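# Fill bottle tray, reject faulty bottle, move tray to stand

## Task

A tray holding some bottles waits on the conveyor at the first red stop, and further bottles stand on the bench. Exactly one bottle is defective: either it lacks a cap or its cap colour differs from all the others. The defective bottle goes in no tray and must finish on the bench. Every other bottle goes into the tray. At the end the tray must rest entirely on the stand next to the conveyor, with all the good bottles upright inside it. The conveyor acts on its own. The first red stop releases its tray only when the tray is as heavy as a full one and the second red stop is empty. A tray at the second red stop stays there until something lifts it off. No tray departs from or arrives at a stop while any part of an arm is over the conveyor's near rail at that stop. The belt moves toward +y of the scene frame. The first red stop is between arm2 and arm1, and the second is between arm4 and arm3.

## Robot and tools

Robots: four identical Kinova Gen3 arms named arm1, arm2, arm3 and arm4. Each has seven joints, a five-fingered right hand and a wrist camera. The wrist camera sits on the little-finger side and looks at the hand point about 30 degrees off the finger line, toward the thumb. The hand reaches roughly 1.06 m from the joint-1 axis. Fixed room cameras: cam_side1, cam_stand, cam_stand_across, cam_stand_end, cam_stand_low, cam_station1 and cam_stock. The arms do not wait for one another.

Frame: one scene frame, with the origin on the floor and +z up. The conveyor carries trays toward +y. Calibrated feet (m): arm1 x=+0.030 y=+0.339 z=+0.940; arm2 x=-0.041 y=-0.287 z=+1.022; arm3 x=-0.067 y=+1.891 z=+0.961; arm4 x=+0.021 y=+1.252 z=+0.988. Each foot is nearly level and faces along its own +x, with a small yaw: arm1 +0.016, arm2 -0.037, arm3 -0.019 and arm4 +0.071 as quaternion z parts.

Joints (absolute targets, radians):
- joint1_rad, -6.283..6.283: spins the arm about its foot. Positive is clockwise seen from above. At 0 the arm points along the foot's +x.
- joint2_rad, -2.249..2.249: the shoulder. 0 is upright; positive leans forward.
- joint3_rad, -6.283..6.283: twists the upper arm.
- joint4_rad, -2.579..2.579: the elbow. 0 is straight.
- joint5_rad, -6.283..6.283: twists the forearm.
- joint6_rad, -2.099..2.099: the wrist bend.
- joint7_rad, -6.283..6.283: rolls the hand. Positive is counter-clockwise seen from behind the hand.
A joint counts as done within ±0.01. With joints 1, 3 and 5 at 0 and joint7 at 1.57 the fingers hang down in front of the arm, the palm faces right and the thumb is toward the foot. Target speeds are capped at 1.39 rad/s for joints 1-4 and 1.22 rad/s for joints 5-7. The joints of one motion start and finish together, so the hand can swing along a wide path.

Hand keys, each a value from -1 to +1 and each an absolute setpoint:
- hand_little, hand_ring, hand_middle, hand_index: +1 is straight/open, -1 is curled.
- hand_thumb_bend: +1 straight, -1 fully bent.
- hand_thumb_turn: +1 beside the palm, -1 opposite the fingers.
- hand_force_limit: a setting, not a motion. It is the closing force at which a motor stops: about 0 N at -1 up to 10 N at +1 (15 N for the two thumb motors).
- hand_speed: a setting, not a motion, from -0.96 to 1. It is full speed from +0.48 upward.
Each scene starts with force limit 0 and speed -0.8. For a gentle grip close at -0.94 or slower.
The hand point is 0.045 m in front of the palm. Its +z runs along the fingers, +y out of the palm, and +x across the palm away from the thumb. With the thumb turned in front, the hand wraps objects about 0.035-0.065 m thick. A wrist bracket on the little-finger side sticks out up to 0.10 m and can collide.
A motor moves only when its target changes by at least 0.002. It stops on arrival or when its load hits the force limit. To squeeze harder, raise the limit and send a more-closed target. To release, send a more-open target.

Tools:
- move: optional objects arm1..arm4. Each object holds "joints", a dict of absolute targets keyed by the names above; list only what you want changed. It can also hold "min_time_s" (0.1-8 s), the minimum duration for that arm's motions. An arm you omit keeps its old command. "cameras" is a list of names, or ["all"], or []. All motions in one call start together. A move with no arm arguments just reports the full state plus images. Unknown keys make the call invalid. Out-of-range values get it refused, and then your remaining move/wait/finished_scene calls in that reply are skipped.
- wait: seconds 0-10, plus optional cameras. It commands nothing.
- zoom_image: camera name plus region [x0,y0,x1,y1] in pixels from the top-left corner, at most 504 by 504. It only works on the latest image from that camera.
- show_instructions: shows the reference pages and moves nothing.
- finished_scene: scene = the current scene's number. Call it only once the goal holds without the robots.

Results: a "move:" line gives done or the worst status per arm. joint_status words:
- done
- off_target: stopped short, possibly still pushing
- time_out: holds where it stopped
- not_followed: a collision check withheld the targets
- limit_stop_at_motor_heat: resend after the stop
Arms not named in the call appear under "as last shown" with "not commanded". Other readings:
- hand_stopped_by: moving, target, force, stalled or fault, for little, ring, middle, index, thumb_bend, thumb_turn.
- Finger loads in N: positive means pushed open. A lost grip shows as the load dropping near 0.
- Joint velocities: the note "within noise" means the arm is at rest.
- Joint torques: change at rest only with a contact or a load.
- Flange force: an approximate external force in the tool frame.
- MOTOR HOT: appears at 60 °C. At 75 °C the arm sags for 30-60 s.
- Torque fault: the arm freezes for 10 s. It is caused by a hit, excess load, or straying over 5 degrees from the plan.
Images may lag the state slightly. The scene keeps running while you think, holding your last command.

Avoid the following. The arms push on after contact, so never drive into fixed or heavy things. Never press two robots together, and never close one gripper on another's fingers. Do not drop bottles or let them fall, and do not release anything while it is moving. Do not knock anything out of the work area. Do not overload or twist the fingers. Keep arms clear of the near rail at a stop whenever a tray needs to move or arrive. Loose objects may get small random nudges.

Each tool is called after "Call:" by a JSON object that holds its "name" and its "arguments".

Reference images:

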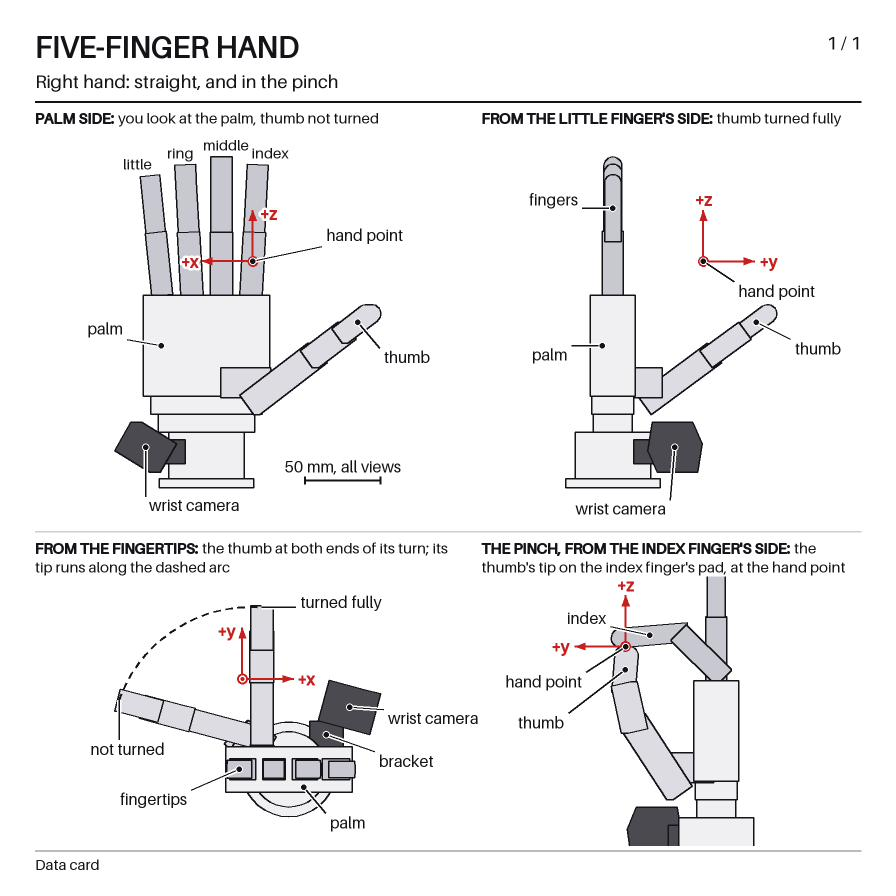

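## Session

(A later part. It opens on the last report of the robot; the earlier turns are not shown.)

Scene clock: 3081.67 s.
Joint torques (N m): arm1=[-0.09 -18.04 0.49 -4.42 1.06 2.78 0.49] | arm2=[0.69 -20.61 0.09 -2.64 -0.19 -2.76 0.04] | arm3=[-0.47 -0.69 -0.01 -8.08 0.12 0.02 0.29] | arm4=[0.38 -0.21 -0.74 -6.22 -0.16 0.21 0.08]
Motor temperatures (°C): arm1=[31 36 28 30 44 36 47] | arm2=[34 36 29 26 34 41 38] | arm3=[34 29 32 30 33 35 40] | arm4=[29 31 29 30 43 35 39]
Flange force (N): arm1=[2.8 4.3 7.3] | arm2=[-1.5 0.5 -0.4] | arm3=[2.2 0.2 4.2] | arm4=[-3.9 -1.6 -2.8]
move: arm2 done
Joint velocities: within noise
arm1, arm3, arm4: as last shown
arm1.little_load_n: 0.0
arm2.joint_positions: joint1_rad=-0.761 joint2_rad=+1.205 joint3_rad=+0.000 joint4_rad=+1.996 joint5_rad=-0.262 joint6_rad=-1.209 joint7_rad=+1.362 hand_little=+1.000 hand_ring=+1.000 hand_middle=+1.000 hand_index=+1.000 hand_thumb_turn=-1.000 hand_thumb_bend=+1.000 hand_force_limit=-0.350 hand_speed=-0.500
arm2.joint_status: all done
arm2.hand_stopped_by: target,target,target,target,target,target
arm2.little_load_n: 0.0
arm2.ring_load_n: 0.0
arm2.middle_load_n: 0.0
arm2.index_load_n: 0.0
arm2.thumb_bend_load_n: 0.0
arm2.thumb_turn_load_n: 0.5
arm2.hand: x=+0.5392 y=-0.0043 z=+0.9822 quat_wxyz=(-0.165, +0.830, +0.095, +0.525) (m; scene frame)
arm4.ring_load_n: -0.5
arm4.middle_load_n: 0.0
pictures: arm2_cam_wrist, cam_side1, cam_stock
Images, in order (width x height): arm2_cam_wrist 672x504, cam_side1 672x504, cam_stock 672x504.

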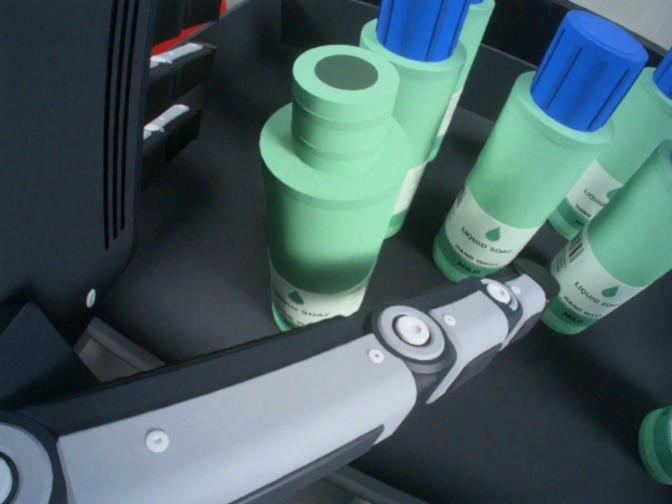

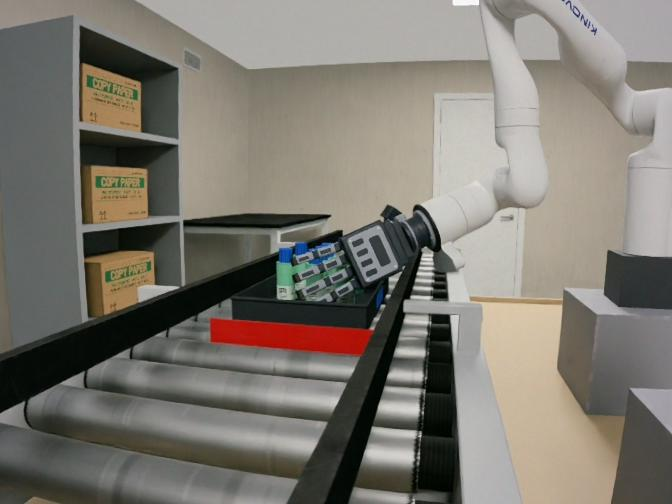

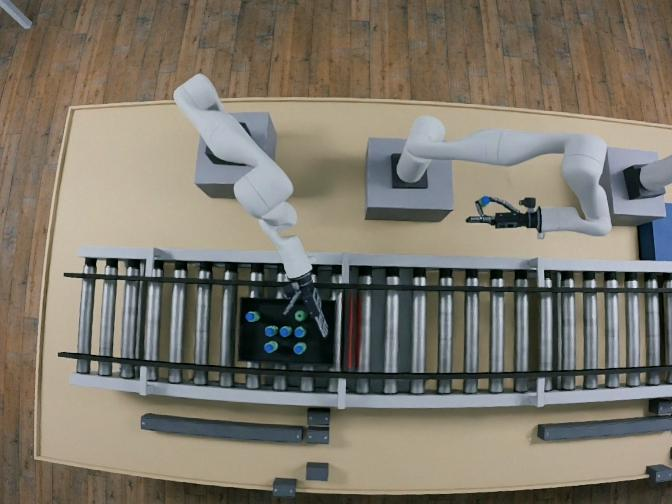

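Call:
{"name": "move", "arguments": {"arm2": {"joints": {"joint1_rad": -0.7728, "joint2_rad": 1.2081, "joint4_rad": 2.0426, "joint5_rad": -0.2686, "joint6_rad": -1.257, "joint7_rad": 1.3473}, "min_time_s": 1.2}, "cameras": ["cam_stock", "arm2_cam_wrist"]}}

Call:
{"name": "zoom_image", "arguments": {"camera": "cam_stock", "region": [240, 260, 340, 360]}}

Scene clock: 3166.53 s.
Joint torques (N m): arm1=[-0.16 -18.08 0.43 -4.28 1.12 2.81 0.53] | arm2=[0.69 -20.22 0.15 -2.25 -0.21 -2.72 0.04] | arm3=[-0.42 -0.73 -0.06 -8.18 0.11 0.07 0.24] | arm4=[0.25 -0.06 -0.81 -6.2 -0.16 0.21 0.1]
Motor temperatures (°C): arm1=[31 36 27 30 44 36 47] | arm2=[34 35 29 26 34 41 37] | arm3=[34 29 32 30 33 35 40] | arm4=[29 31 29 30 43 35 39]
Flange force (N): arm1=[2.5 4.1 6.9] | arm2=[-1.7 0.6 -0.7] | arm3=[2.1 -0.1 4.7] | arm4=[-3.6 -1.8 -2.7]
move: arm2 done
Joint velocities: within noise
arm1, arm3, arm4: as last shown
arm1.index_load_n: 4.5
arm1.thumb_bend_load_n: 5.0
arm2.joint_positions: joint1_rad=-0.773 joint2_rad=+1.208 joint3_rad=+0.000 joint4_rad=+2.043 joint5_rad=-0.269 joint6_rad=-1.257 joint7_rad=+1.347 hand_little=+1.000 hand_ring=+1.000 hand_middle=+1.000 hand_index=+1.000 hand_thumb_turn=-1.000 hand_thumb_bend=+1.000 hand_force_limit=-0.350 hand_speed=-0.500
arm2.joint_status: all done
arm2.hand_stopped_by: target,target,target,target,target,target
arm2.little_load_n: 0.0
arm2.ring_load_n: 0.0
arm2.middle_load_n: 0.0
arm2.index_load_n: -0.5
arm2.thumb_bend_load_n: 0.0
arm2.thumb_turn_load_n: 0.0
arm2.hand: x=+0.5251 y=-0.0106 z=+0.9821 quat_wxyz=(-0.165, +0.830, +0.095, +0.525) (m; scene frame)
arm4.ring_load_n: 0.0
arm4.thumb_bend_load_n: -0.5
pictures: arm2_cam_wrist, cam_stock
Images, in order (width x height): arm2_cam_wrist 672x504, cam_stock 672x504.

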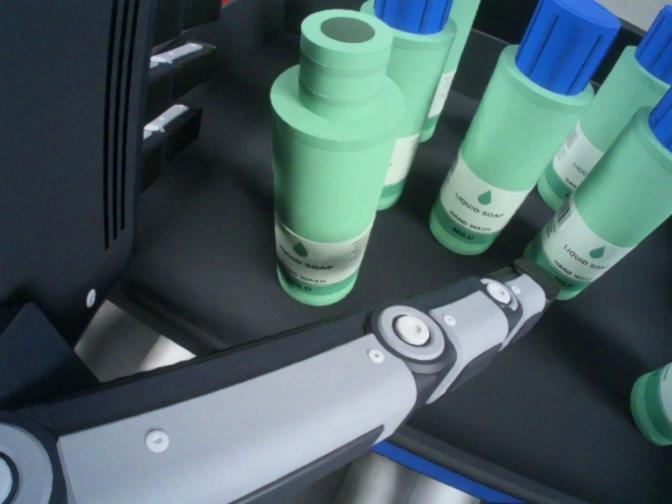

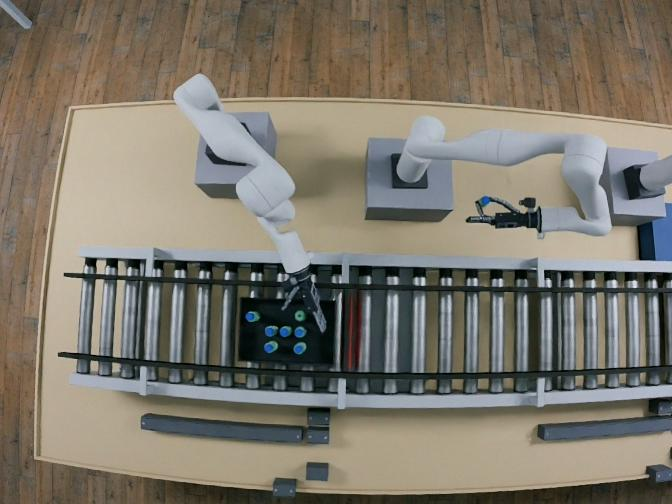

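Scaled by 5.040 from the camera's 672x504 image, which has a finer 960x720 frame.

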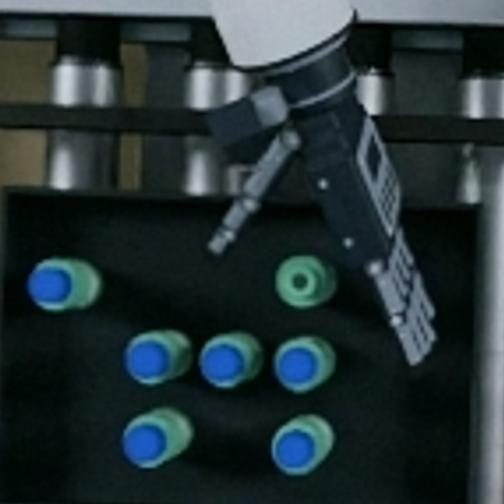

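Call:
{"name": "move", "arguments": {"arm2": {"joints": {"hand_index": 0.4, "hand_middle": 0.4, "hand_thumb_bend": 0.4, "hand_speed": -0.7}}, "cameras": ["cam_stock", "arm2_cam_wrist", "cam_side1"]}}

Call:
{"name": "zoom_image", "arguments": {"camera": "cam_stock", "region": [240, 260, 340, 360]}}

Call:
{"name": "zoom_image", "arguments": {"camera": "cam_side1", "region": [300, 210, 430, 320]}}

Scene clock: 3180.70 s.
Joint torques (N m): arm1=[-0.09 -18.1 0.37 -4.28 1.07 2.88 0.47] | arm2=[0.65 -20.2 0.14 -2.27 -0.2 -2.75 0.05] | arm3=[-0.52 -0.7 -0.01 -8.11 0.08 0.08 0.3] | arm4=[0.36 -0.13 -0.79 -6.19 -0.06 0.21 0.07]
Motor temperatures (°C): arm1=[31 36 27 30 44 36 47] | arm2=[34 35 29 26 34 41 37] | arm3=[34 29 32 30 33 35 40] | arm4=[29 31 29 30 43 35 39]
Flange force (N): arm1=[2.4 4.0 7.0] | arm2=[-1.5 0.7 -0.7] | arm3=[2.1 0.2 4.5] | arm4=[-3.8 -1.7 -2.8]
move: arm2 done
Joint velocities: within noise
arm1, arm3, arm4: as last shown
arm1.thumb_bend_load_n: 5.5
arm2.joint_positions: joint1_rad=-0.773 joint2_rad=+1.208 joint3_rad=+0.000 joint4_rad=+2.043 joint5_rad=-0.269 joint6_rad=-1.257 joint7_rad=+1.347 hand_little=+1.000 hand_ring=+1.000 hand_middle=+0.400 hand_index=+0.400 hand_thumb_turn=-1.000 hand_thumb_bend=+0.400 hand_force_limit=-0.350 hand_speed=-0.700
arm2.joint_status: all done
arm2.hand_stopped_by: target,target,target,target,target,target
arm2.little_load_n: 0.0
arm2.ring_load_n: 0.0
arm2.middle_load_n: 0.0
arm2.index_load_n: 0.0
arm2.thumb_bend_load_n: 0.0
arm2.thumb_turn_load_n: 0.5
arm2.hand: x=+0.5250 y=-0.0106 z=+0.9821 quat_wxyz=(-0.165, +0.830, +0.095, +0.525) (m; scene frame)
arm4.little_load_n: 0.5
arm4.thumb_bend_load_n: 0.0
pictures: arm2_cam_wrist, cam_side1, cam_stock
Images, in order (width x height): arm2_cam_wrist 672x504, cam_side1 672x504, cam_stock 672x504.

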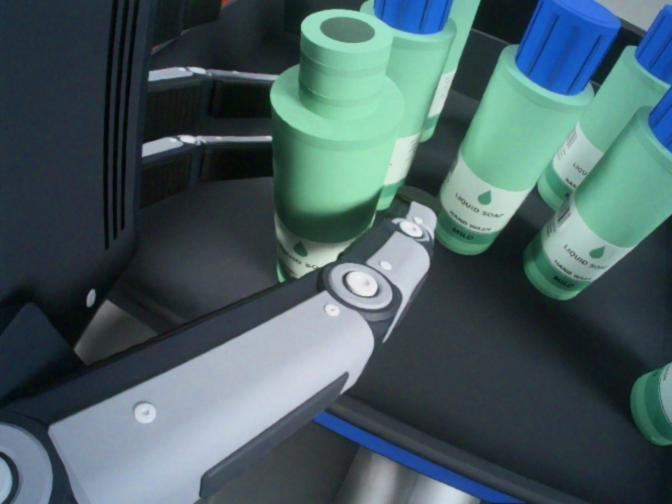

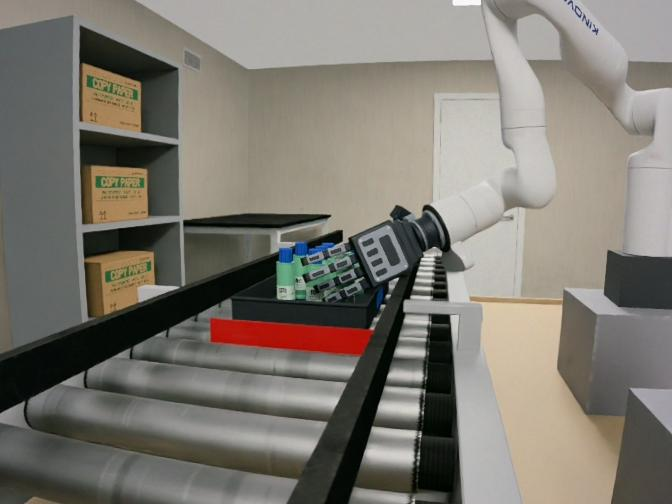

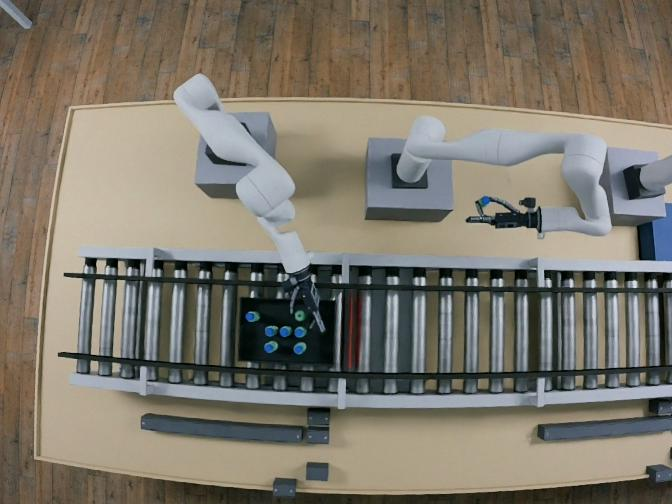

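Scaled by 5.040 from the camera's 672x504 image, which has a finer 960x720 frame.

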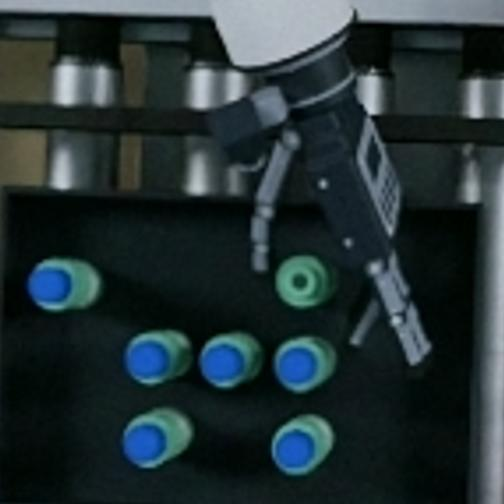

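Scaled by 3.877 from the camera's 672x504 image, which has a finer 960x720 frame.

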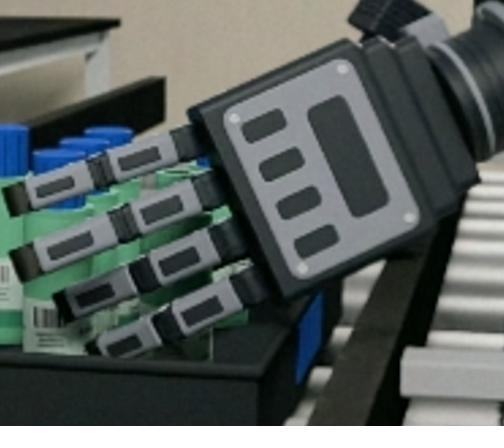

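Call:
{"name": "move", "arguments": {"arm2": {"joints": {"hand_index": -0.5, "hand_middle": -0.5, "hand_thumb_bend": 0.0, "hand_speed": -0.88, "hand_force_limit": -0.75}}, "cameras": ["cam_stock", "arm2_cam_wrist", "cam_side1"]}}

Call:
{"name": "zoom_image", "arguments": {"camera": "cam_stock", "region": [240, 260, 340, 360]}}

Call:
{"name": "zoom_image", "arguments": {"camera": "cam_side1", "region": [300, 210, 430, 320]}}

Scene clock: 3192.73 s.
Joint torques (N m): arm1=[-0.08 -18.09 0.43 -4.29 1.09 2.71 0.51] | arm2=[0.76 -20.31 0.19 -2.27 -0.2 -2.8 0.05] | arm3=[-0.5 -0.72 -0.04 -8.13 0.11 0.02 0.35] | arm4=[0.23 -0.09 -0.72 -6.21 -0.12 0.17 0.07]
Motor temperatures (°C): arm1=[31 36 27 30 44 36 47] | arm2=[34 35 29 26 34 41 37] | arm3=[34 29 32 30 33 35 40] | arm4=[29 31 29 30 43 35 39]
Flange force (N): arm1=[2.6 4.1 6.6] | arm2=[-1.8 0.4 -0.5] | arm3=[2.2 0.3 4.4] | arm4=[-3.6 -1.5 -2.9]
move: arm2 off_target
Joint velocities: within noise
arm1, arm3, arm4: as last shown
arm1.thumb_turn_load_n: -2.0
arm2.joint_positions: joint1_rad=-0.773 joint2_rad=+1.208 joint3_rad=+0.000 joint4_rad=+2.043 joint5_rad=-0.269 joint6_rad=-1.257 joint7_rad=+1.347 hand_little=+1.000 hand_ring=+1.000 hand_middle=+0.078 hand_index=+0.167 hand_thumb_turn=-1.000 hand_thumb_bend=+0.236 hand_force_limit=-0.750 hand_speed=-0.880
arm2.joint_status: hand_middle off_target (ended at +0.078, target -0.500); hand_index off_target (ended at +0.167, target -0.500); hand_thumb_bend off_target (ended at +0.236, target +0.000); the others done
arm2.hand_stopped_by: target,target,force,force,force,target
arm2.little_load_n: 0.0
arm2.ring_load_n: 0.0
arm2.middle_load_n: 2.0
arm2.index_load_n: 2.0
arm2.thumb_bend_load_n: 3.5
arm2.thumb_turn_load_n: 0.0
arm2.hand: x=+0.5251 y=-0.0106 z=+0.9821 quat_wxyz=(-0.165, +0.830, +0.095, +0.525) (m; scene frame)
arm4.little_load_n: 0.0
pictures: arm2_cam_wrist, cam_side1, cam_stock
Images, in order (width x height): arm2_cam_wrist 672x504, cam_side1 672x504, cam_stock 672x504.

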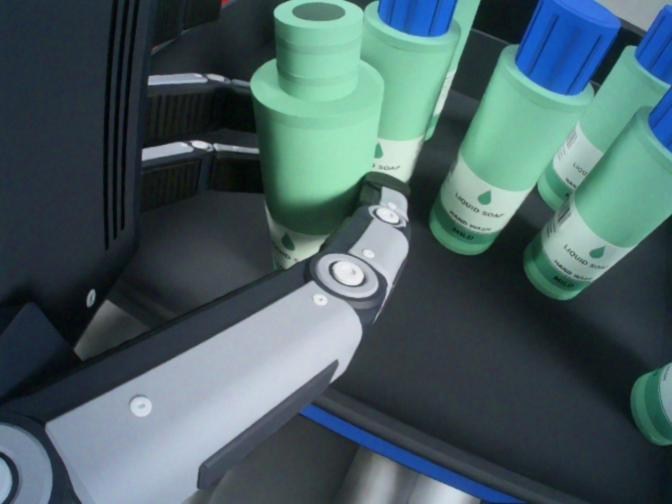

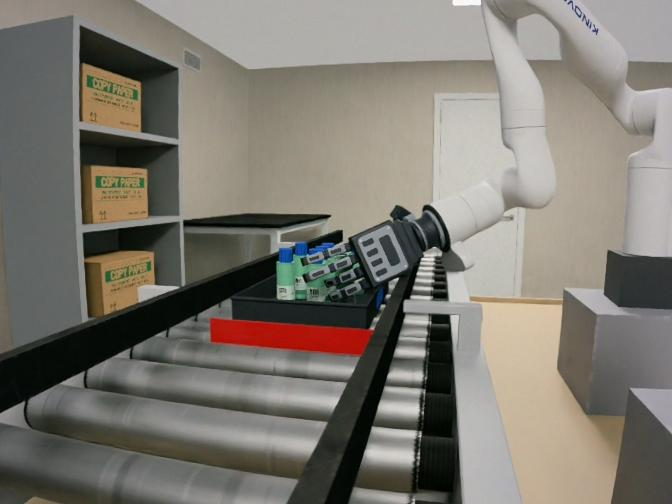

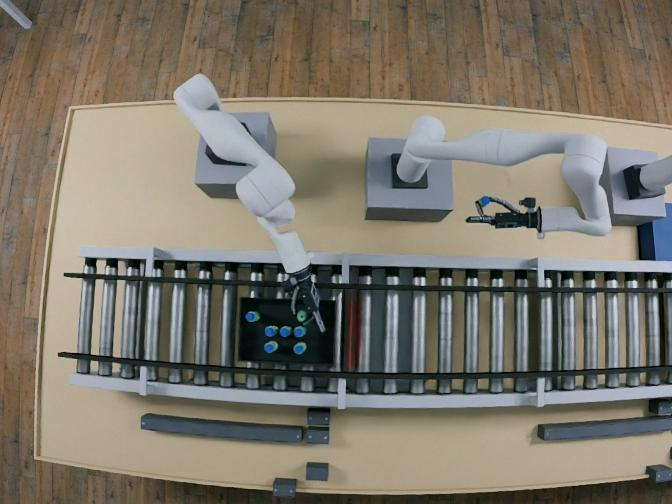

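Scaled by 5.040 from the camera's 672x504 image, which has a finer 960x720 frame.

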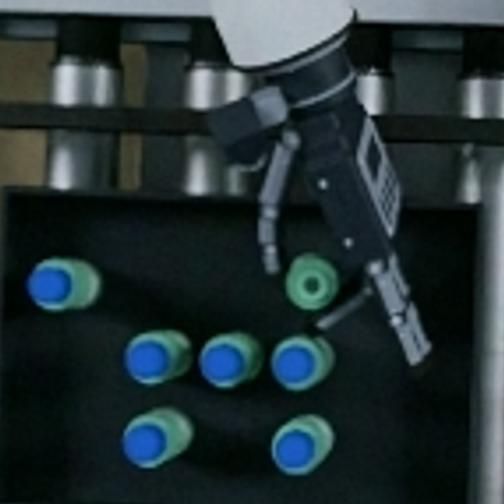

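Scaled by 3.877 from the camera's 672x504 image, which has a finer 960x720 frame.

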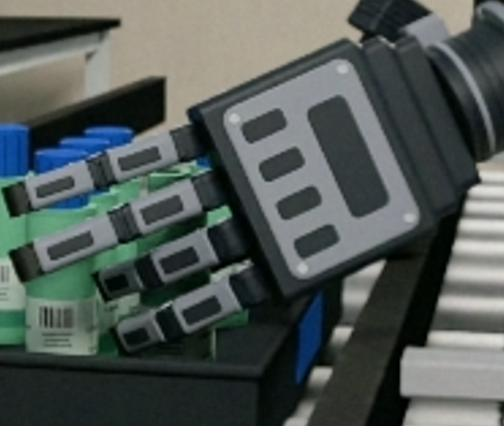

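Call:
{"name": "move", "arguments": {"arm2": {"joints": {"hand_index": -0.7, "hand_middle": -0.7, "hand_thumb_bend": -0.3, "hand_force_limit": -0.35, "hand_speed": -0.9}}, "cameras": []}}

Call:
{"name": "move", "arguments": {"arm2": {"joints": {"joint1_rad": -0.7653, "joint2_rad": 1.0588, "joint4_rad": 2.0798, "joint5_rad": -0.2728, "joint6_rad": -1.1491, "joint7_rad": 1.3797}, "min_time_s": 3}, "cameras": ["cam_stock", "arm2_cam_wrist", "cam_side1"]}}

Call:
{"name": "zoom_image", "arguments": {"camera": "cam_side1", "region": [250, 180, 430, 320]}}

Scene clock: 3209.53 s.
Joint torques (N m): arm1=[-0.16 -18.12 0.33 -4.27 1.15 2.77 0.53] | arm2=[0.65 -20.4 0.15 -2.32 -0.21 -2.87 0.04] | arm3=[-0.61 -0.72 -0.08 -8.15 0.04 0.01 0.35] | arm4=[0.3 -0.14 -0.64 -6.17 -0.17 0.18 0.14]
Motor temperatures (°C): arm1=[31 36 27 30 44 36 47] | arm2=[34 35 29 26 34 41 37] | arm3=[34 29 32 30 33 35 40] | arm4=[29 31 29 30 43 35 39]
Flange force (N): arm1=[2.4 4.0 6.7] | arm2=[-1.7 0.7 -0.4] | arm3=[2.2 0.1 4.4] | arm4=[-3.6 -1.1 -3.1]
move: arm2 off_target
Joint velocities: within noise
arm1, arm3, arm4: as last shown
arm1.thumb_turn_load_n: -1.5
arm2.joint_positions: joint1_rad=-0.773 joint2_rad=+1.208 joint3_rad=+0.000 joint4_rad=+2.043 joint5_rad=-0.269 joint6_rad=-1.257 joint7_rad=+1.347 hand_little=+1.000 hand_ring=+1.000 hand_middle=+0.071 hand_index=+0.159 hand_thumb_turn=-1.000 hand_thumb_bend=+0.235 hand_force_limit=-0.350 hand_speed=-0.900
arm2.joint_status: hand_middle off_target (ended at +0.071, target -0.700); hand_index off_target (ended at +0.159, target -0.700); hand_thumb_bend off_target (ended at +0.235, target -0.300); the others done
arm2.hand_stopped_by: target,target,force,force,force,target
arm2.little_load_n: 0.0
arm2.ring_load_n: 0.0
arm2.middle_load_n: 3.0
arm2.index_load_n: 3.0
arm2.thumb_bend_load_n: 5.5
arm2.thumb_turn_load_n: -0.5
arm2.hand: x=+0.5251 y=-0.0106 z=+0.9821 quat_wxyz=(-0.165, +0.830, +0.095, +0.525) (m; scene frame)
pictures: none
No camera images: "cameras" was empty.

Scene clock: 3212.83 s.
Joint torques (N m): arm1=[-0.11 -18.13 0.37 -4.33 1.13 2.8 0.52] | arm2=[0.69 -20.37 0.15 -3.32 -0.11 -2.97 0.08] | arm3=[-0.51 -0.68 -0.01 -8.05 0.1 0.05 0.24] | arm4=[0.3 -0.13 -0.78 -6.23 -0.15 0.21 0.13]
Motor temperatures (°C): arm1=[31 36 27 30 44 36 47] | arm2=[34 35 29 26 34 41 37] | arm3=[34 29 32 30 33 35 40] | arm4=[29 31 29 30 43 35 39]
Flange force (N): arm1=[2.5 4.2 7.0] | arm2=[-2.5 0.3 0.0] | arm3=[2.1 0.0 4.2] | arm4=[-3.7 -1.6 -2.7]
move: arm2 done
Joint velocities: within noise
arm1, arm3, arm4: as last shown
arm1.middle_load_n: 3.5
arm2.joint_positions: joint1_rad=-0.765 joint2_rad=+1.059 joint3_rad=+0.000 joint4_rad=+2.080 joint5_rad=-0.273 joint6_rad=-1.149 joint7_rad=+1.380 hand_little=+1.000 hand_ring=+1.000 hand_middle=+0.071 hand_index=+0.159 hand_thumb_turn=-1.000 hand_thumb_bend=+0.235 hand_force_limit=-0.350 hand_speed=-0.900
arm2.joint_status: all done
arm2.hand_stopped_by: target,target,force,force,force,target
arm2.little_load_n: 0.0
arm2.ring_load_n: 0.0
arm2.middle_load_n: 3.0
arm2.index_load_n: 3.0
arm2.thumb_bend_load_n: 5.5
arm2.thumb_turn_load_n: -0.5
arm2.hand: x=+0.5326 y=-0.0076 z=+1.0372 quat_wxyz=(-0.165, +0.830, +0.095, +0.525) (m; scene frame)
pictures: arm2_cam_wrist, cam_side1, cam_stock
Images, in order (width x height): arm2_cam_wrist 672x504, cam_side1 672x504, cam_stock 672x504.

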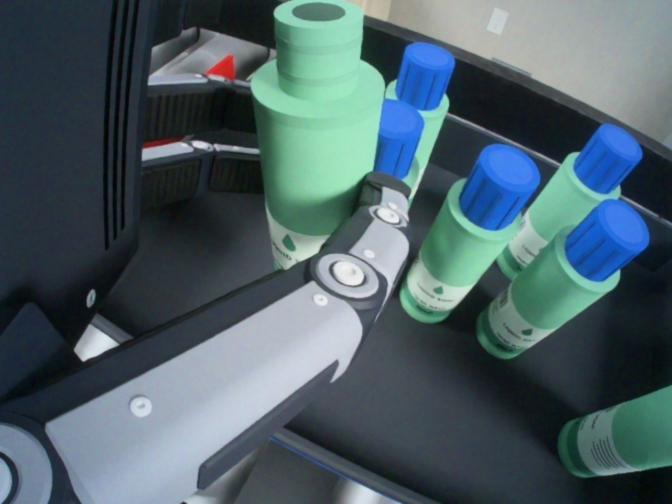

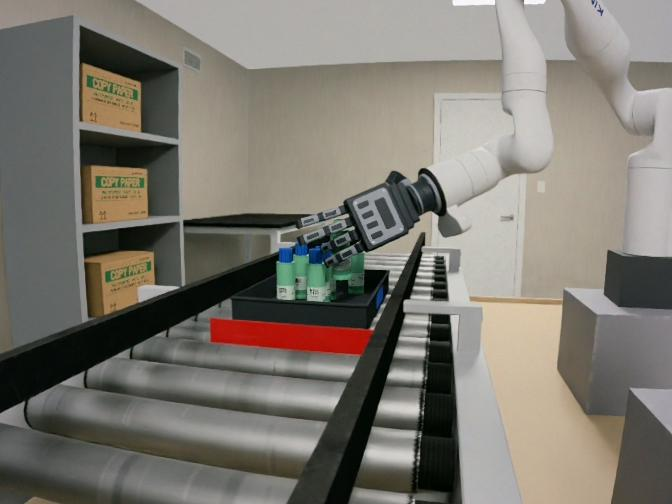

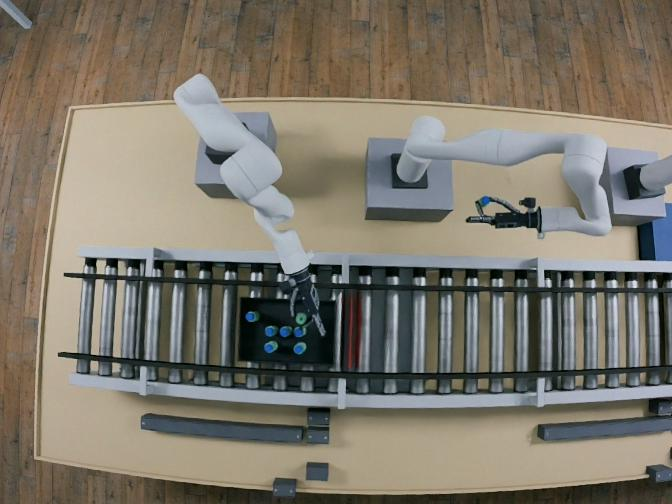

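Scaled by 2.800 from the camera's 672x504 image, which has a finer 960x720 frame.

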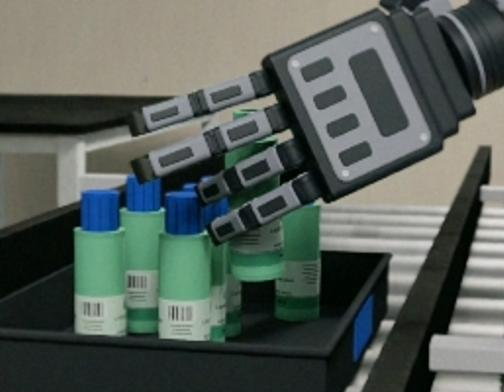

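Call:
{"name": "move", "arguments": {"arm2": {"joints": {"joint1_rad": -0.7653, "joint2_rad": 0.8, "joint4_rad": 2.2, "joint5_rad": -0.28, "joint6_rad": -1.05, "joint7_rad": 1.38}, "min_time_s": 2.5}, "cameras": []}}

Call:
{"name": "move", "arguments": {"arm2": {"joints": {"joint1_rad": -0.742, "joint2_rad": 0.7205, "joint4_rad": 2.292, "joint5_rad": -0.836, "joint6_rad": -1.2385, "joint7_rad": 1.478}, "min_time_s": 2}, "cameras": ["cam_stock", "arm2_cam_wrist", "cam_side1"]}}

Scene clock: 3240.27 s.
Joint torques (N m): arm1=[-0.14 -18.08 0.43 -4.34 1.13 2.81 0.5] | arm2=[0.64 -18.49 -0.09 -4.53 -0.04 -2.99 0.08] | arm3=[-0.52 -0.82 -0.05 -8.14 0.1 0 0.31] | arm4=[0.31 -0.12 -0.76 -6.22 -0.13 0.18 0.13]
Motor temperatures (°C): arm1=[31 36 27 30 44 36 47] | arm2=[34 35 29 26 34 40 37] | arm3=[34 29 32 30 33 35 40] | arm4=[29 31 29 30 43 35 39]
Flange force (N): arm1=[2.6 4.2 7.1] | arm2=[-2.6 0.2 0.1] | arm3=[2.0 0.2 4.3] | arm4=[-3.6 -1.5 -2.8]
move: arm2 done
Joint velocities: within noise
arm1.joint_positions: joint1_rad=-1.192 joint2_rad=+0.966 joint3_rad=+0.000 joint4_rad=+1.470 joint5_rad=+0.342 joint6_rad=+1.893 joint7_rad=-1.361 hand_little=+1.000 hand_ring=+1.000 hand_middle=+0.105 hand_index=+0.106 hand_thumb_turn=-1.000 hand_thumb_bend=+0.268 hand_force_limit=-0.350 hand_speed=-0.900
arm1.joint_status: not commanded
arm1.hand_stopped_by: target,target,force,force,force,target
arm1.little_load_n: 0.0
arm1.ring_load_n: 0.0
arm1.middle_load_n: 4.0
arm1.index_load_n: 4.5
arm1.thumb_bend_load_n: 5.5
arm1.thumb_turn_load_n: -1.5
arm1.hand: x=+0.1802 y=+0.5568 z=+1.0842 quat_wxyz=(+0.405, +0.571, -0.583, +0.411) (m; scene frame)
arm2.joint_positions: joint1_rad=-0.765 joint2_rad=+0.800 joint3_rad=+0.000 joint4_rad=+2.200 joint5_rad=-0.280 joint6_rad=-1.050 joint7_rad=+1.380 hand_little=+1.000 hand_ring=+1.000 hand_middle=+0.071 hand_index=+0.159 hand_thumb_turn=-1.000 hand_thumb_bend=+0.235 hand_force_limit=-0.350 hand_speed=-0.900
arm2.joint_status: all done
arm2.hand_stopped_by: target,target,force,force,force,target
arm2.little_load_n: 0.0
arm2.ring_load_n: 0.0
arm2.middle_load_n: 3.0
arm2.index_load_n: 3.0
arm2.thumb_bend_load_n: 6.0
arm2.thumb_turn_load_n: -1.0
arm2.hand: x=+0.5178 y=-0.0152 z=+1.1348 quat_wxyz=(-0.183, +0.822, +0.081, +0.534) (m; scene frame)
arm3.joint_positions: joint1_rad=+0.362 joint2_rad=-0.324 joint3_rad=-0.101 joint4_rad=+1.473 joint5_rad=-0.008 joint6_rad=+2.069 joint7_rad=-1.880 hand_little=+1.000 hand_ring=+1.000 hand_middle=+1.000 hand_index=+1.000 hand_thumb_turn=+1.000 hand_thumb_bend=+1.000 hand_force_limit=+0.000 hand_speed=-0.800
arm3.joint_status: not commanded
arm3.hand_stopped_by: target,target,target,target,target,target
arm3.little_load_n: 0.0
arm3.ring_load_n: 0.0
arm3.middle_load_n: 0.0
arm3.index_load_n: 0.0
arm3.thumb_bend_load_n: 0.0
arm3.thumb_turn_load_n: 0.0
arm3.hand: x=+0.1108 y=+1.8705 z=+1.4476 quat_wxyz=(+0.039, -0.300, -0.953, +0.013) (m; scene frame)
arm4.joint_positions: joint1_rad=+0.421 joint2_rad=-0.440 joint3_rad=-0.080 joint4_rad=+1.467 joint5_rad=+0.009 joint6_rad=+2.000 joint7_rad=-1.939 hand_little=+1.000 hand_ring=+1.000 hand_middle=+1.000 hand_index=+1.000 hand_thumb_turn=+1.000 hand_thumb_bend=+1.000 hand_force_limit=+0.000 hand_speed=-0.800
arm4.joint_status: not commanded
arm4.hand_stopped_by: target,target,target,target,target,target
arm4.little_load_n: 0.0
arm4.ring_load_n: 0.0
arm4.middle_load_n: 0.0
arm4.index_load_n: 0.0
arm4.thumb_bend_load_n: 0.0
arm4.thumb_turn_load_n: 0.0
arm4.hand: x=+0.2044 y=+1.2330 z=+1.4982 quat_wxyz=(-0.051, -0.285, -0.957, +0.011) (m; scene frame)
pictures: none
No camera images: "cameras" was empty.

Scene clock: 3242.57 s.
Joint torques (N m): arm1=[-0.21 -18.02 0.42 -4.29 1.17 2.85 0.46] | arm2=[0.65 -16.58 0.62 -3.82 0.14 -3.18 0.12] | arm3=[-0.48 -0.75 -0.1 -8.06 0.13 0.09 0.28] | arm4=[0.29 -0.23 -0.72 -6.25 -0.1 0.2 0.1]
Motor temperatures (°C): arm1=[31 36 27 30 44 36 47] | arm2=[34 35 29 26 34 40 37] | arm3=[34 29 32 30 33 35 40] | arm4=[29 31 29 30 43 35 39]
Flange force (N): arm1=[2.6 4.1 7.1] | arm2=[-2.8 1.5 -0.1] | arm3=[1.9 -0.1 4.3] | arm4=[-3.8 -1.4 -2.7]
move: arm2 done
Joint velocities: within noise
arm1, arm3, arm4: as last shown
arm1.thumb_bend_load_n: 5.0
arm2.joint_positions: joint1_rad=-0.742 joint2_rad=+0.720 joint3_rad=+0.000 joint4_rad=+2.292 joint5_rad=-0.836 joint6_rad=-1.238 joint7_rad=+1.478 hand_little=+1.000 hand_ring=+1.000 hand_middle=+0.071 hand_index=+0.159 hand_thumb_turn=-1.000 hand_thumb_bend=+0.235 hand_force_limit=-0.350 hand_speed=-0.900
arm2.joint_status: all done
arm2.hand_stopped_by: target,target,force,force,force,target
arm2.little_load_n: 0.0
arm2.ring_load_n: 0.0
arm2.middle_load_n: 3.5
arm2.index_load_n: 3.0
arm2.thumb_bend_load_n: 6.0
arm2.thumb_turn_load_n: -0.5
arm2.hand: x=+0.5134 y=-0.2052 z=+1.1994 quat_wxyz=(-0.018, +0.773, -0.131, +0.620) (m; scene frame)
arm3.thumb_turn_load_n: 0.5
pictures: arm2_cam_wrist, cam_side1, cam_stock
Images, in order (width x height): arm2_cam_wrist 672x504, cam_side1 672x504, cam_stock 672x504.

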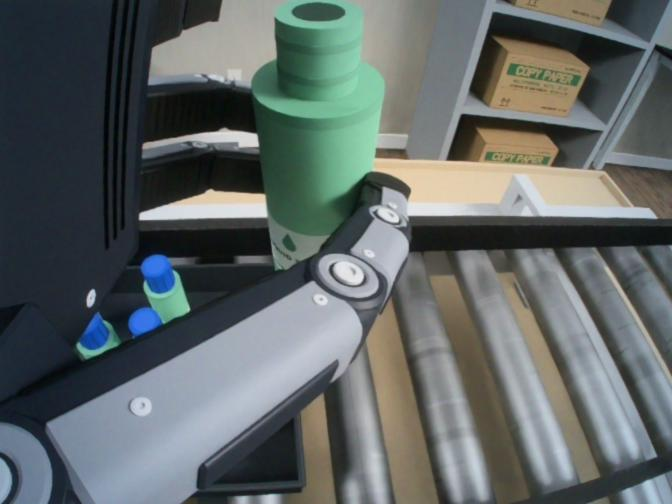

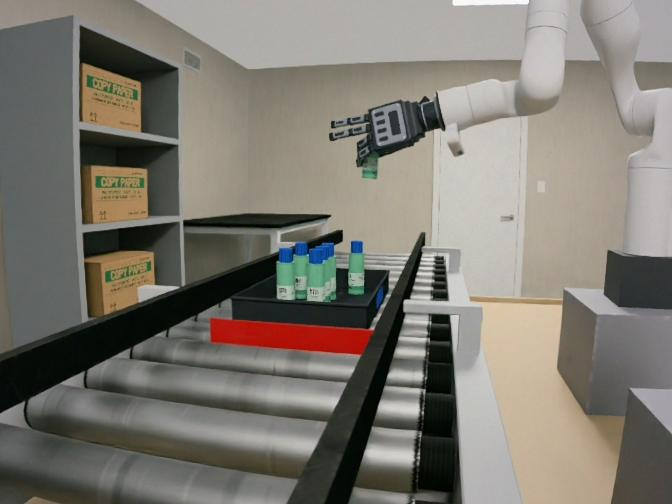

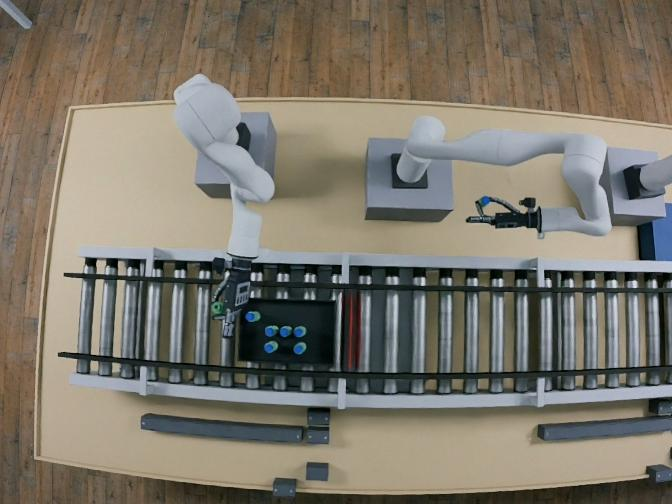

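Call:
{"name": "move", "arguments": {"arm2": {"joints": {"joint1_rad": 0.5, "joint2_rad": -0.075, "joint4_rad": 2.106, "joint5_rad": -0.45, "joint6_rad": 1.11, "joint7_rad": 0.0}, "min_time_s": 4}, "cameras": []}}

Call:
{"name": "move", "arguments": {"arm2": {"joints": {"joint1_rad": 1.1229, "joint2_rad": 0.966, "joint4_rad": 1.47, "joint5_rad": -0.364, "joint6_rad": 2.007, "joint7_rad": -1.899}, "min_time_s": 3.5}, "cameras": ["cam_stock", "arm2_cam_wrist"]}}

Call:
{"name": "zoom_image", "arguments": {"camera": "cam_stock", "region": [60, 90, 300, 330]}}

Scene clock: 3317.27 s.
Joint torques (N m): arm1=[-0.03 -18.07 0.44 -4.43 1.17 2.8 0.53] | arm2=[0.56 -6.73 -0.93 -8.31 -1.12 -0.22 -0.01] | arm3=[-0.56 -0.7 -0.04 -8.08 0.1 0.06 0.35] | arm4=[0.23 -0.15 -0.77 -6.29 -0.13 0.22 0.16]
Motor temperatures (°C): arm1=[31 36 27 30 44 36 47] | arm2=[34 35 29 26 34 41 37] | arm3=[34 29 32 30 33 35 40] | arm4=[29 30 29 29 43 35 39]
Flange force (N): arm1=[2.7 4.6 7.3] | arm2=[2.3 -0.6 1.6] | arm3=[2.1 0.3 4.3] | arm4=[-3.6 -1.4 -2.4]
move: arm2 done
Joint velocities: within noise
arm1, arm3, arm4: as last shown
arm1.thumb_bend_load_n: 5.5
arm2.joint_positions: joint1_rad=+0.500 joint2_rad=-0.075 joint3_rad=+0.000 joint4_rad=+2.106 joint5_rad=-0.450 joint6_rad=+1.110 joint7_rad=+0.000 hand_little=+1.000 hand_ring=+1.000 hand_middle=+0.071 hand_index=+0.159 hand_thumb_turn=-1.000 hand_thumb_bend=+0.235 hand_force_limit=-0.350 hand_speed=-0.900
arm2.joint_status: all done
arm2.hand_stopped_by: target,target,force,force,force,target
arm2.little_load_n: 0.0
arm2.ring_load_n: 0.0
arm2.middle_load_n: 3.5
arm2.index_load_n: 3.0
arm2.thumb_bend_load_n: 5.5
arm2.thumb_turn_load_n: -1.5
arm2.hand: x=+0.2076 y=-0.2846 z=+1.3072 quat_wxyz=(-0.182, +0.379, -0.902, -0.095) (m; scene frame)
arm3.thumb_turn_load_n: 0.0
pictures: none
No camera images: "cameras" was empty.

Scene clock: 3321.07 s.
Joint torques (N m): arm1=[-0.1 -18.16 0.42 -4.26 1.11 2.74 0.48] | arm2=[0.4 -19.98 -1.43 -3.77 -0.74 2.26 0.1] | arm3=[-0.48 -0.62 -0.06 -8.11 0.1 0.05 0.28] | arm4=[0.28 -0.13 -0.74 -6.3 -0.14 0.21 0.09]
Motor temperatures (°C): arm1=[31 36 27 30 44 36 47] | arm2=[34 35 29 26 34 41 37] | arm3=[34 29 32 30 33 35 40] | arm4=[29 30 29 29 43 35 39]
Flange force (N): arm1=[2.4 4.0 6.5] | arm2=[-2.1 0.3 1.4] | arm3=[2.3 0.0 4.5] | arm4=[-3.6 -1.6 -2.4]
move: arm2 done
Joint velocities: within noise
arm1, arm3, arm4: as last shown
arm2.joint_positions: joint1_rad=+1.123 joint2_rad=+0.966 joint3_rad=+0.000 joint4_rad=+1.470 joint5_rad=-0.364 joint6_rad=+2.007 joint7_rad=-1.899 hand_little=+1.000 hand_ring=+1.000 hand_middle=+0.071 hand_index=+0.159 hand_thumb_turn=-1.000 hand_thumb_bend=+0.235 hand_force_limit=-0.350 hand_speed=-0.900
arm2.joint_status: all done
arm2.hand_stopped_by: target,target,force,force,force,target
arm2.little_load_n: 0.0
arm2.ring_load_n: 0.0
arm2.middle_load_n: 3.5
arm2.index_load_n: 3.0
arm2.thumb_bend_load_n: 5.5
arm2.thumb_turn_load_n: -0.5
arm2.hand: x=+0.1803 y=-0.5014 z=+1.1995 quat_wxyz=(+0.464, -0.565, -0.541, -0.416) (m; scene frame)
pictures: arm2_cam_wrist, cam_stock
Images, in order (width x height): arm2_cam_wrist 672x504, cam_stock 672x504.

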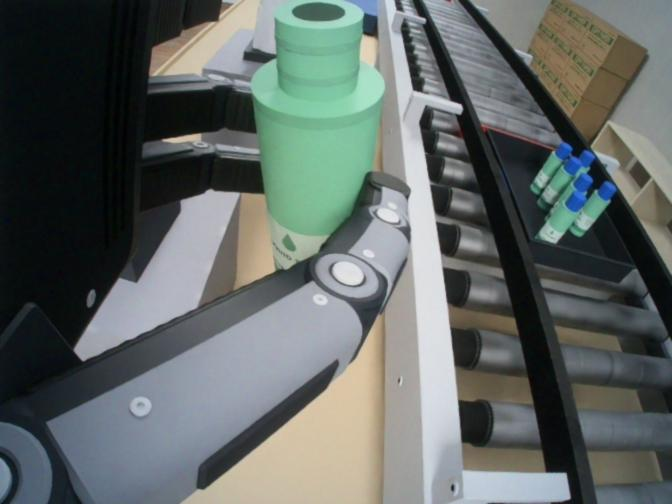

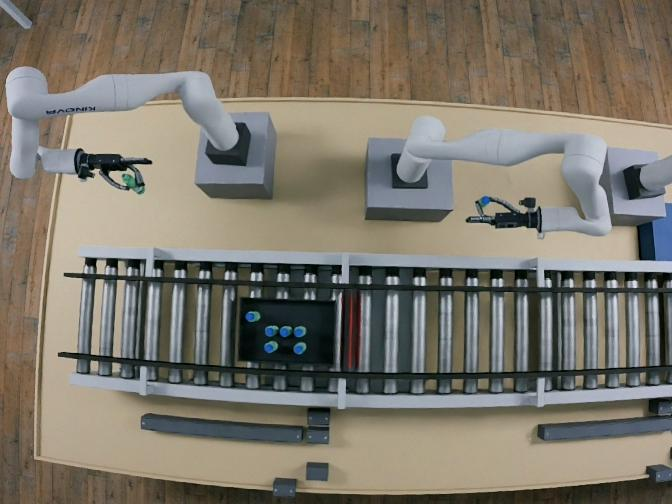

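Scaled by 2.100 from the camera's 672x504 image, which has a finer 960x720 frame.

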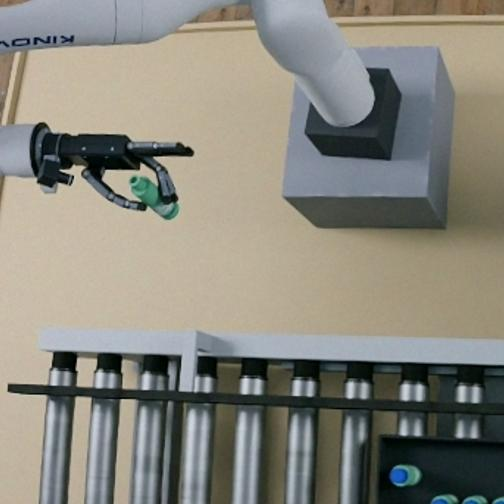

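Call:
{"name": "move", "arguments": {"arm2": {"joints": {"joint1_rad": 1.1229, "joint2_rad": 1.8366, "joint4_rad": 0.9258, "joint5_rad": -0.3643, "joint6_rad": 1.6808, "joint7_rad": -1.899}, "min_time_s": 4}, "arm1": {"joints": {"joint1_rad": -0.542, "joint2_rad": -0.075, "joint4_rad": 2.106, "joint5_rad": 0.45, "joint6_rad": 1.11, "joint7_rad": 0.0}, "min_time_s": 4}, "cameras": ["cam_stock", "arm2_cam_wrist", "cam_side1"]}}

Call:
{"name": "zoom_image", "arguments": {"camera": "cam_stock", "region": [60, 90, 220, 250]}}

Scene clock: 3428.17 s.
Joint torques (N m): arm1=[0.01 -6.01 -0.64 -8.94 1.54 0.58 0.46] | arm2=[0.43 -20.44 -1.58 -1.55 -0.52 2.29 0.09] | arm3=[-0.49 -0.64 -0.07 -8.01 0.07 0.01 0.32] | arm4=[0.38 -0.19 -0.74 -6.27 -0.08 0.21 0.15]
Motor temperatures (°C): arm1=[31 36 27 30 44 36 47] | arm2=[34 35 29 26 34 41 37] | arm3=[34 29 32 30 33 35 40] | arm4=[29 30 29 29 43 35 39]
Flange force (N): arm1=[-3.0 3.1 5.1] | arm2=[-0.7 -0.6 2.0] | arm3=[2.2 0.1 4.0] | arm4=[-3.7 -1.3 -2.6]
move: arm1 done; arm2 done
Joint velocities: within noise
arm1.joint_positions: joint1_rad=-0.542 joint2_rad=-0.075 joint3_rad=+0.000 joint4_rad=+2.106 joint5_rad=+0.450 joint6_rad=+1.110 joint7_rad=+0.000 hand_little=+1.000 hand_ring=+1.000 hand_middle=+0.105 hand_index=+0.106 hand_thumb_turn=-1.000 hand_thumb_bend=+0.268 hand_force_limit=-0.350 hand_speed=-0.900
arm1.joint_status: all done
arm1.hand_stopped_by: target,target,force,force,force,target
arm1.little_load_n: 0.0
arm1.ring_load_n: 0.0
arm1.middle_load_n: 4.0
arm1.index_load_n: 4.5
arm1.thumb_bend_load_n: 5.5
arm1.thumb_turn_load_n: -2.0
arm1.hand: x=+0.2701 y=+0.3354 z=+1.1982 quat_wxyz=(+0.098, +0.904, -0.378, +0.175) (m; scene frame)
arm2.joint_positions: joint1_rad=+1.123 joint2_rad=+1.837 joint3_rad=+0.000 joint4_rad=+0.926 joint5_rad=-0.364 joint6_rad=+1.681 joint7_rad=-1.899 hand_little=+1.000 hand_ring=+1.000 hand_middle=+0.071 hand_index=+0.159 hand_thumb_turn=-1.000 hand_thumb_bend=+0.235 hand_force_limit=-0.350 hand_speed=-0.900
arm2.joint_status: all done
arm2.hand_stopped_by: target,target,force,force,force,target
arm2.little_load_n: 0.0
arm2.ring_load_n: 0.0
arm2.middle_load_n: 3.0
arm2.index_load_n: 3.0
arm2.thumb_bend_load_n: 5.5
arm2.thumb_turn_load_n: 0.0
arm2.hand: x=+0.1821 y=-0.4786 z=+0.7871 quat_wxyz=(+0.473, -0.605, -0.503, -0.396) (m; scene frame)
arm3, arm4: as last shown
arm3.thumb_bend_load_n: -0.5
pictures: arm2_cam_wrist, cam_side1, cam_stock
Images, in order (width x height): arm2_cam_wrist 672x504, cam_side1 672x504, cam_stock 672x504.

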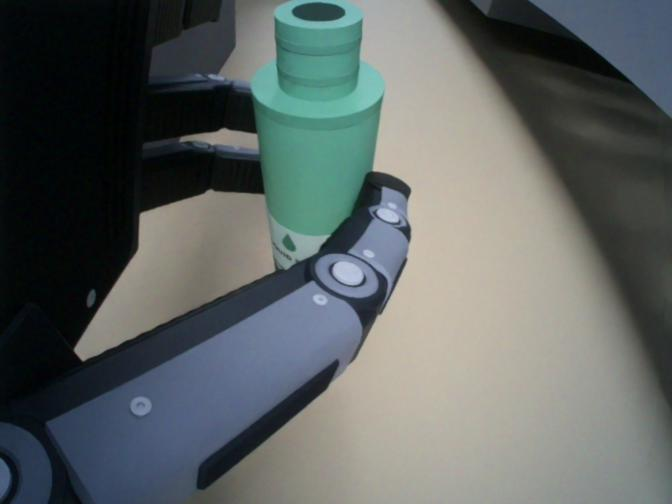

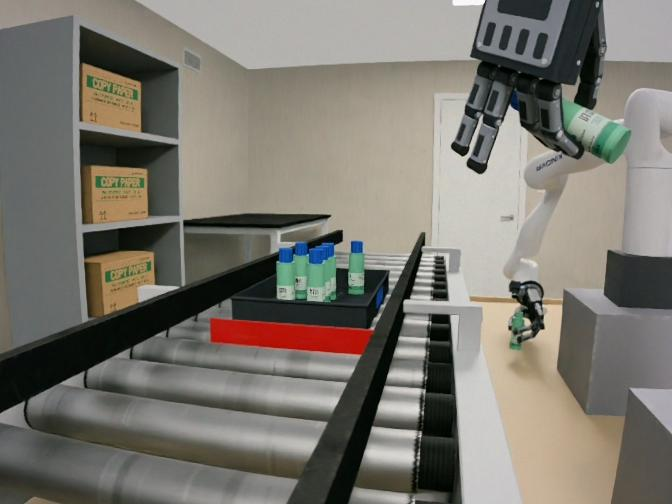

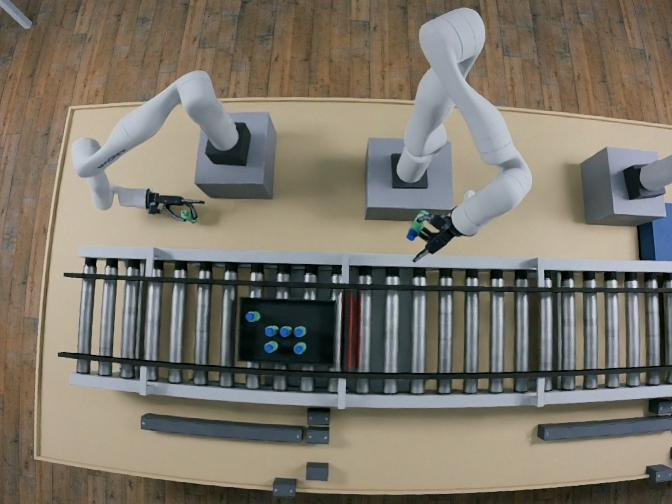

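Scaled by 3.150 from the camera's 672x504 image, which has a finer 960x720 frame.

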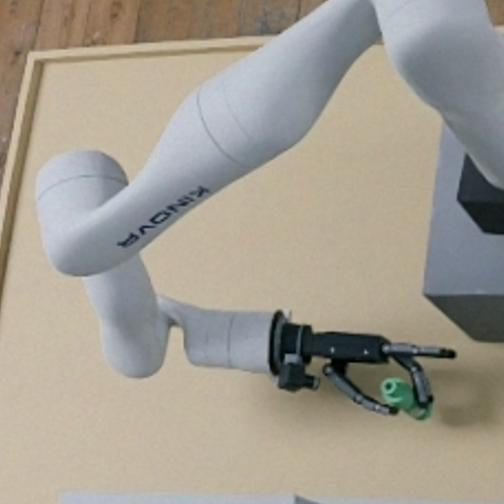

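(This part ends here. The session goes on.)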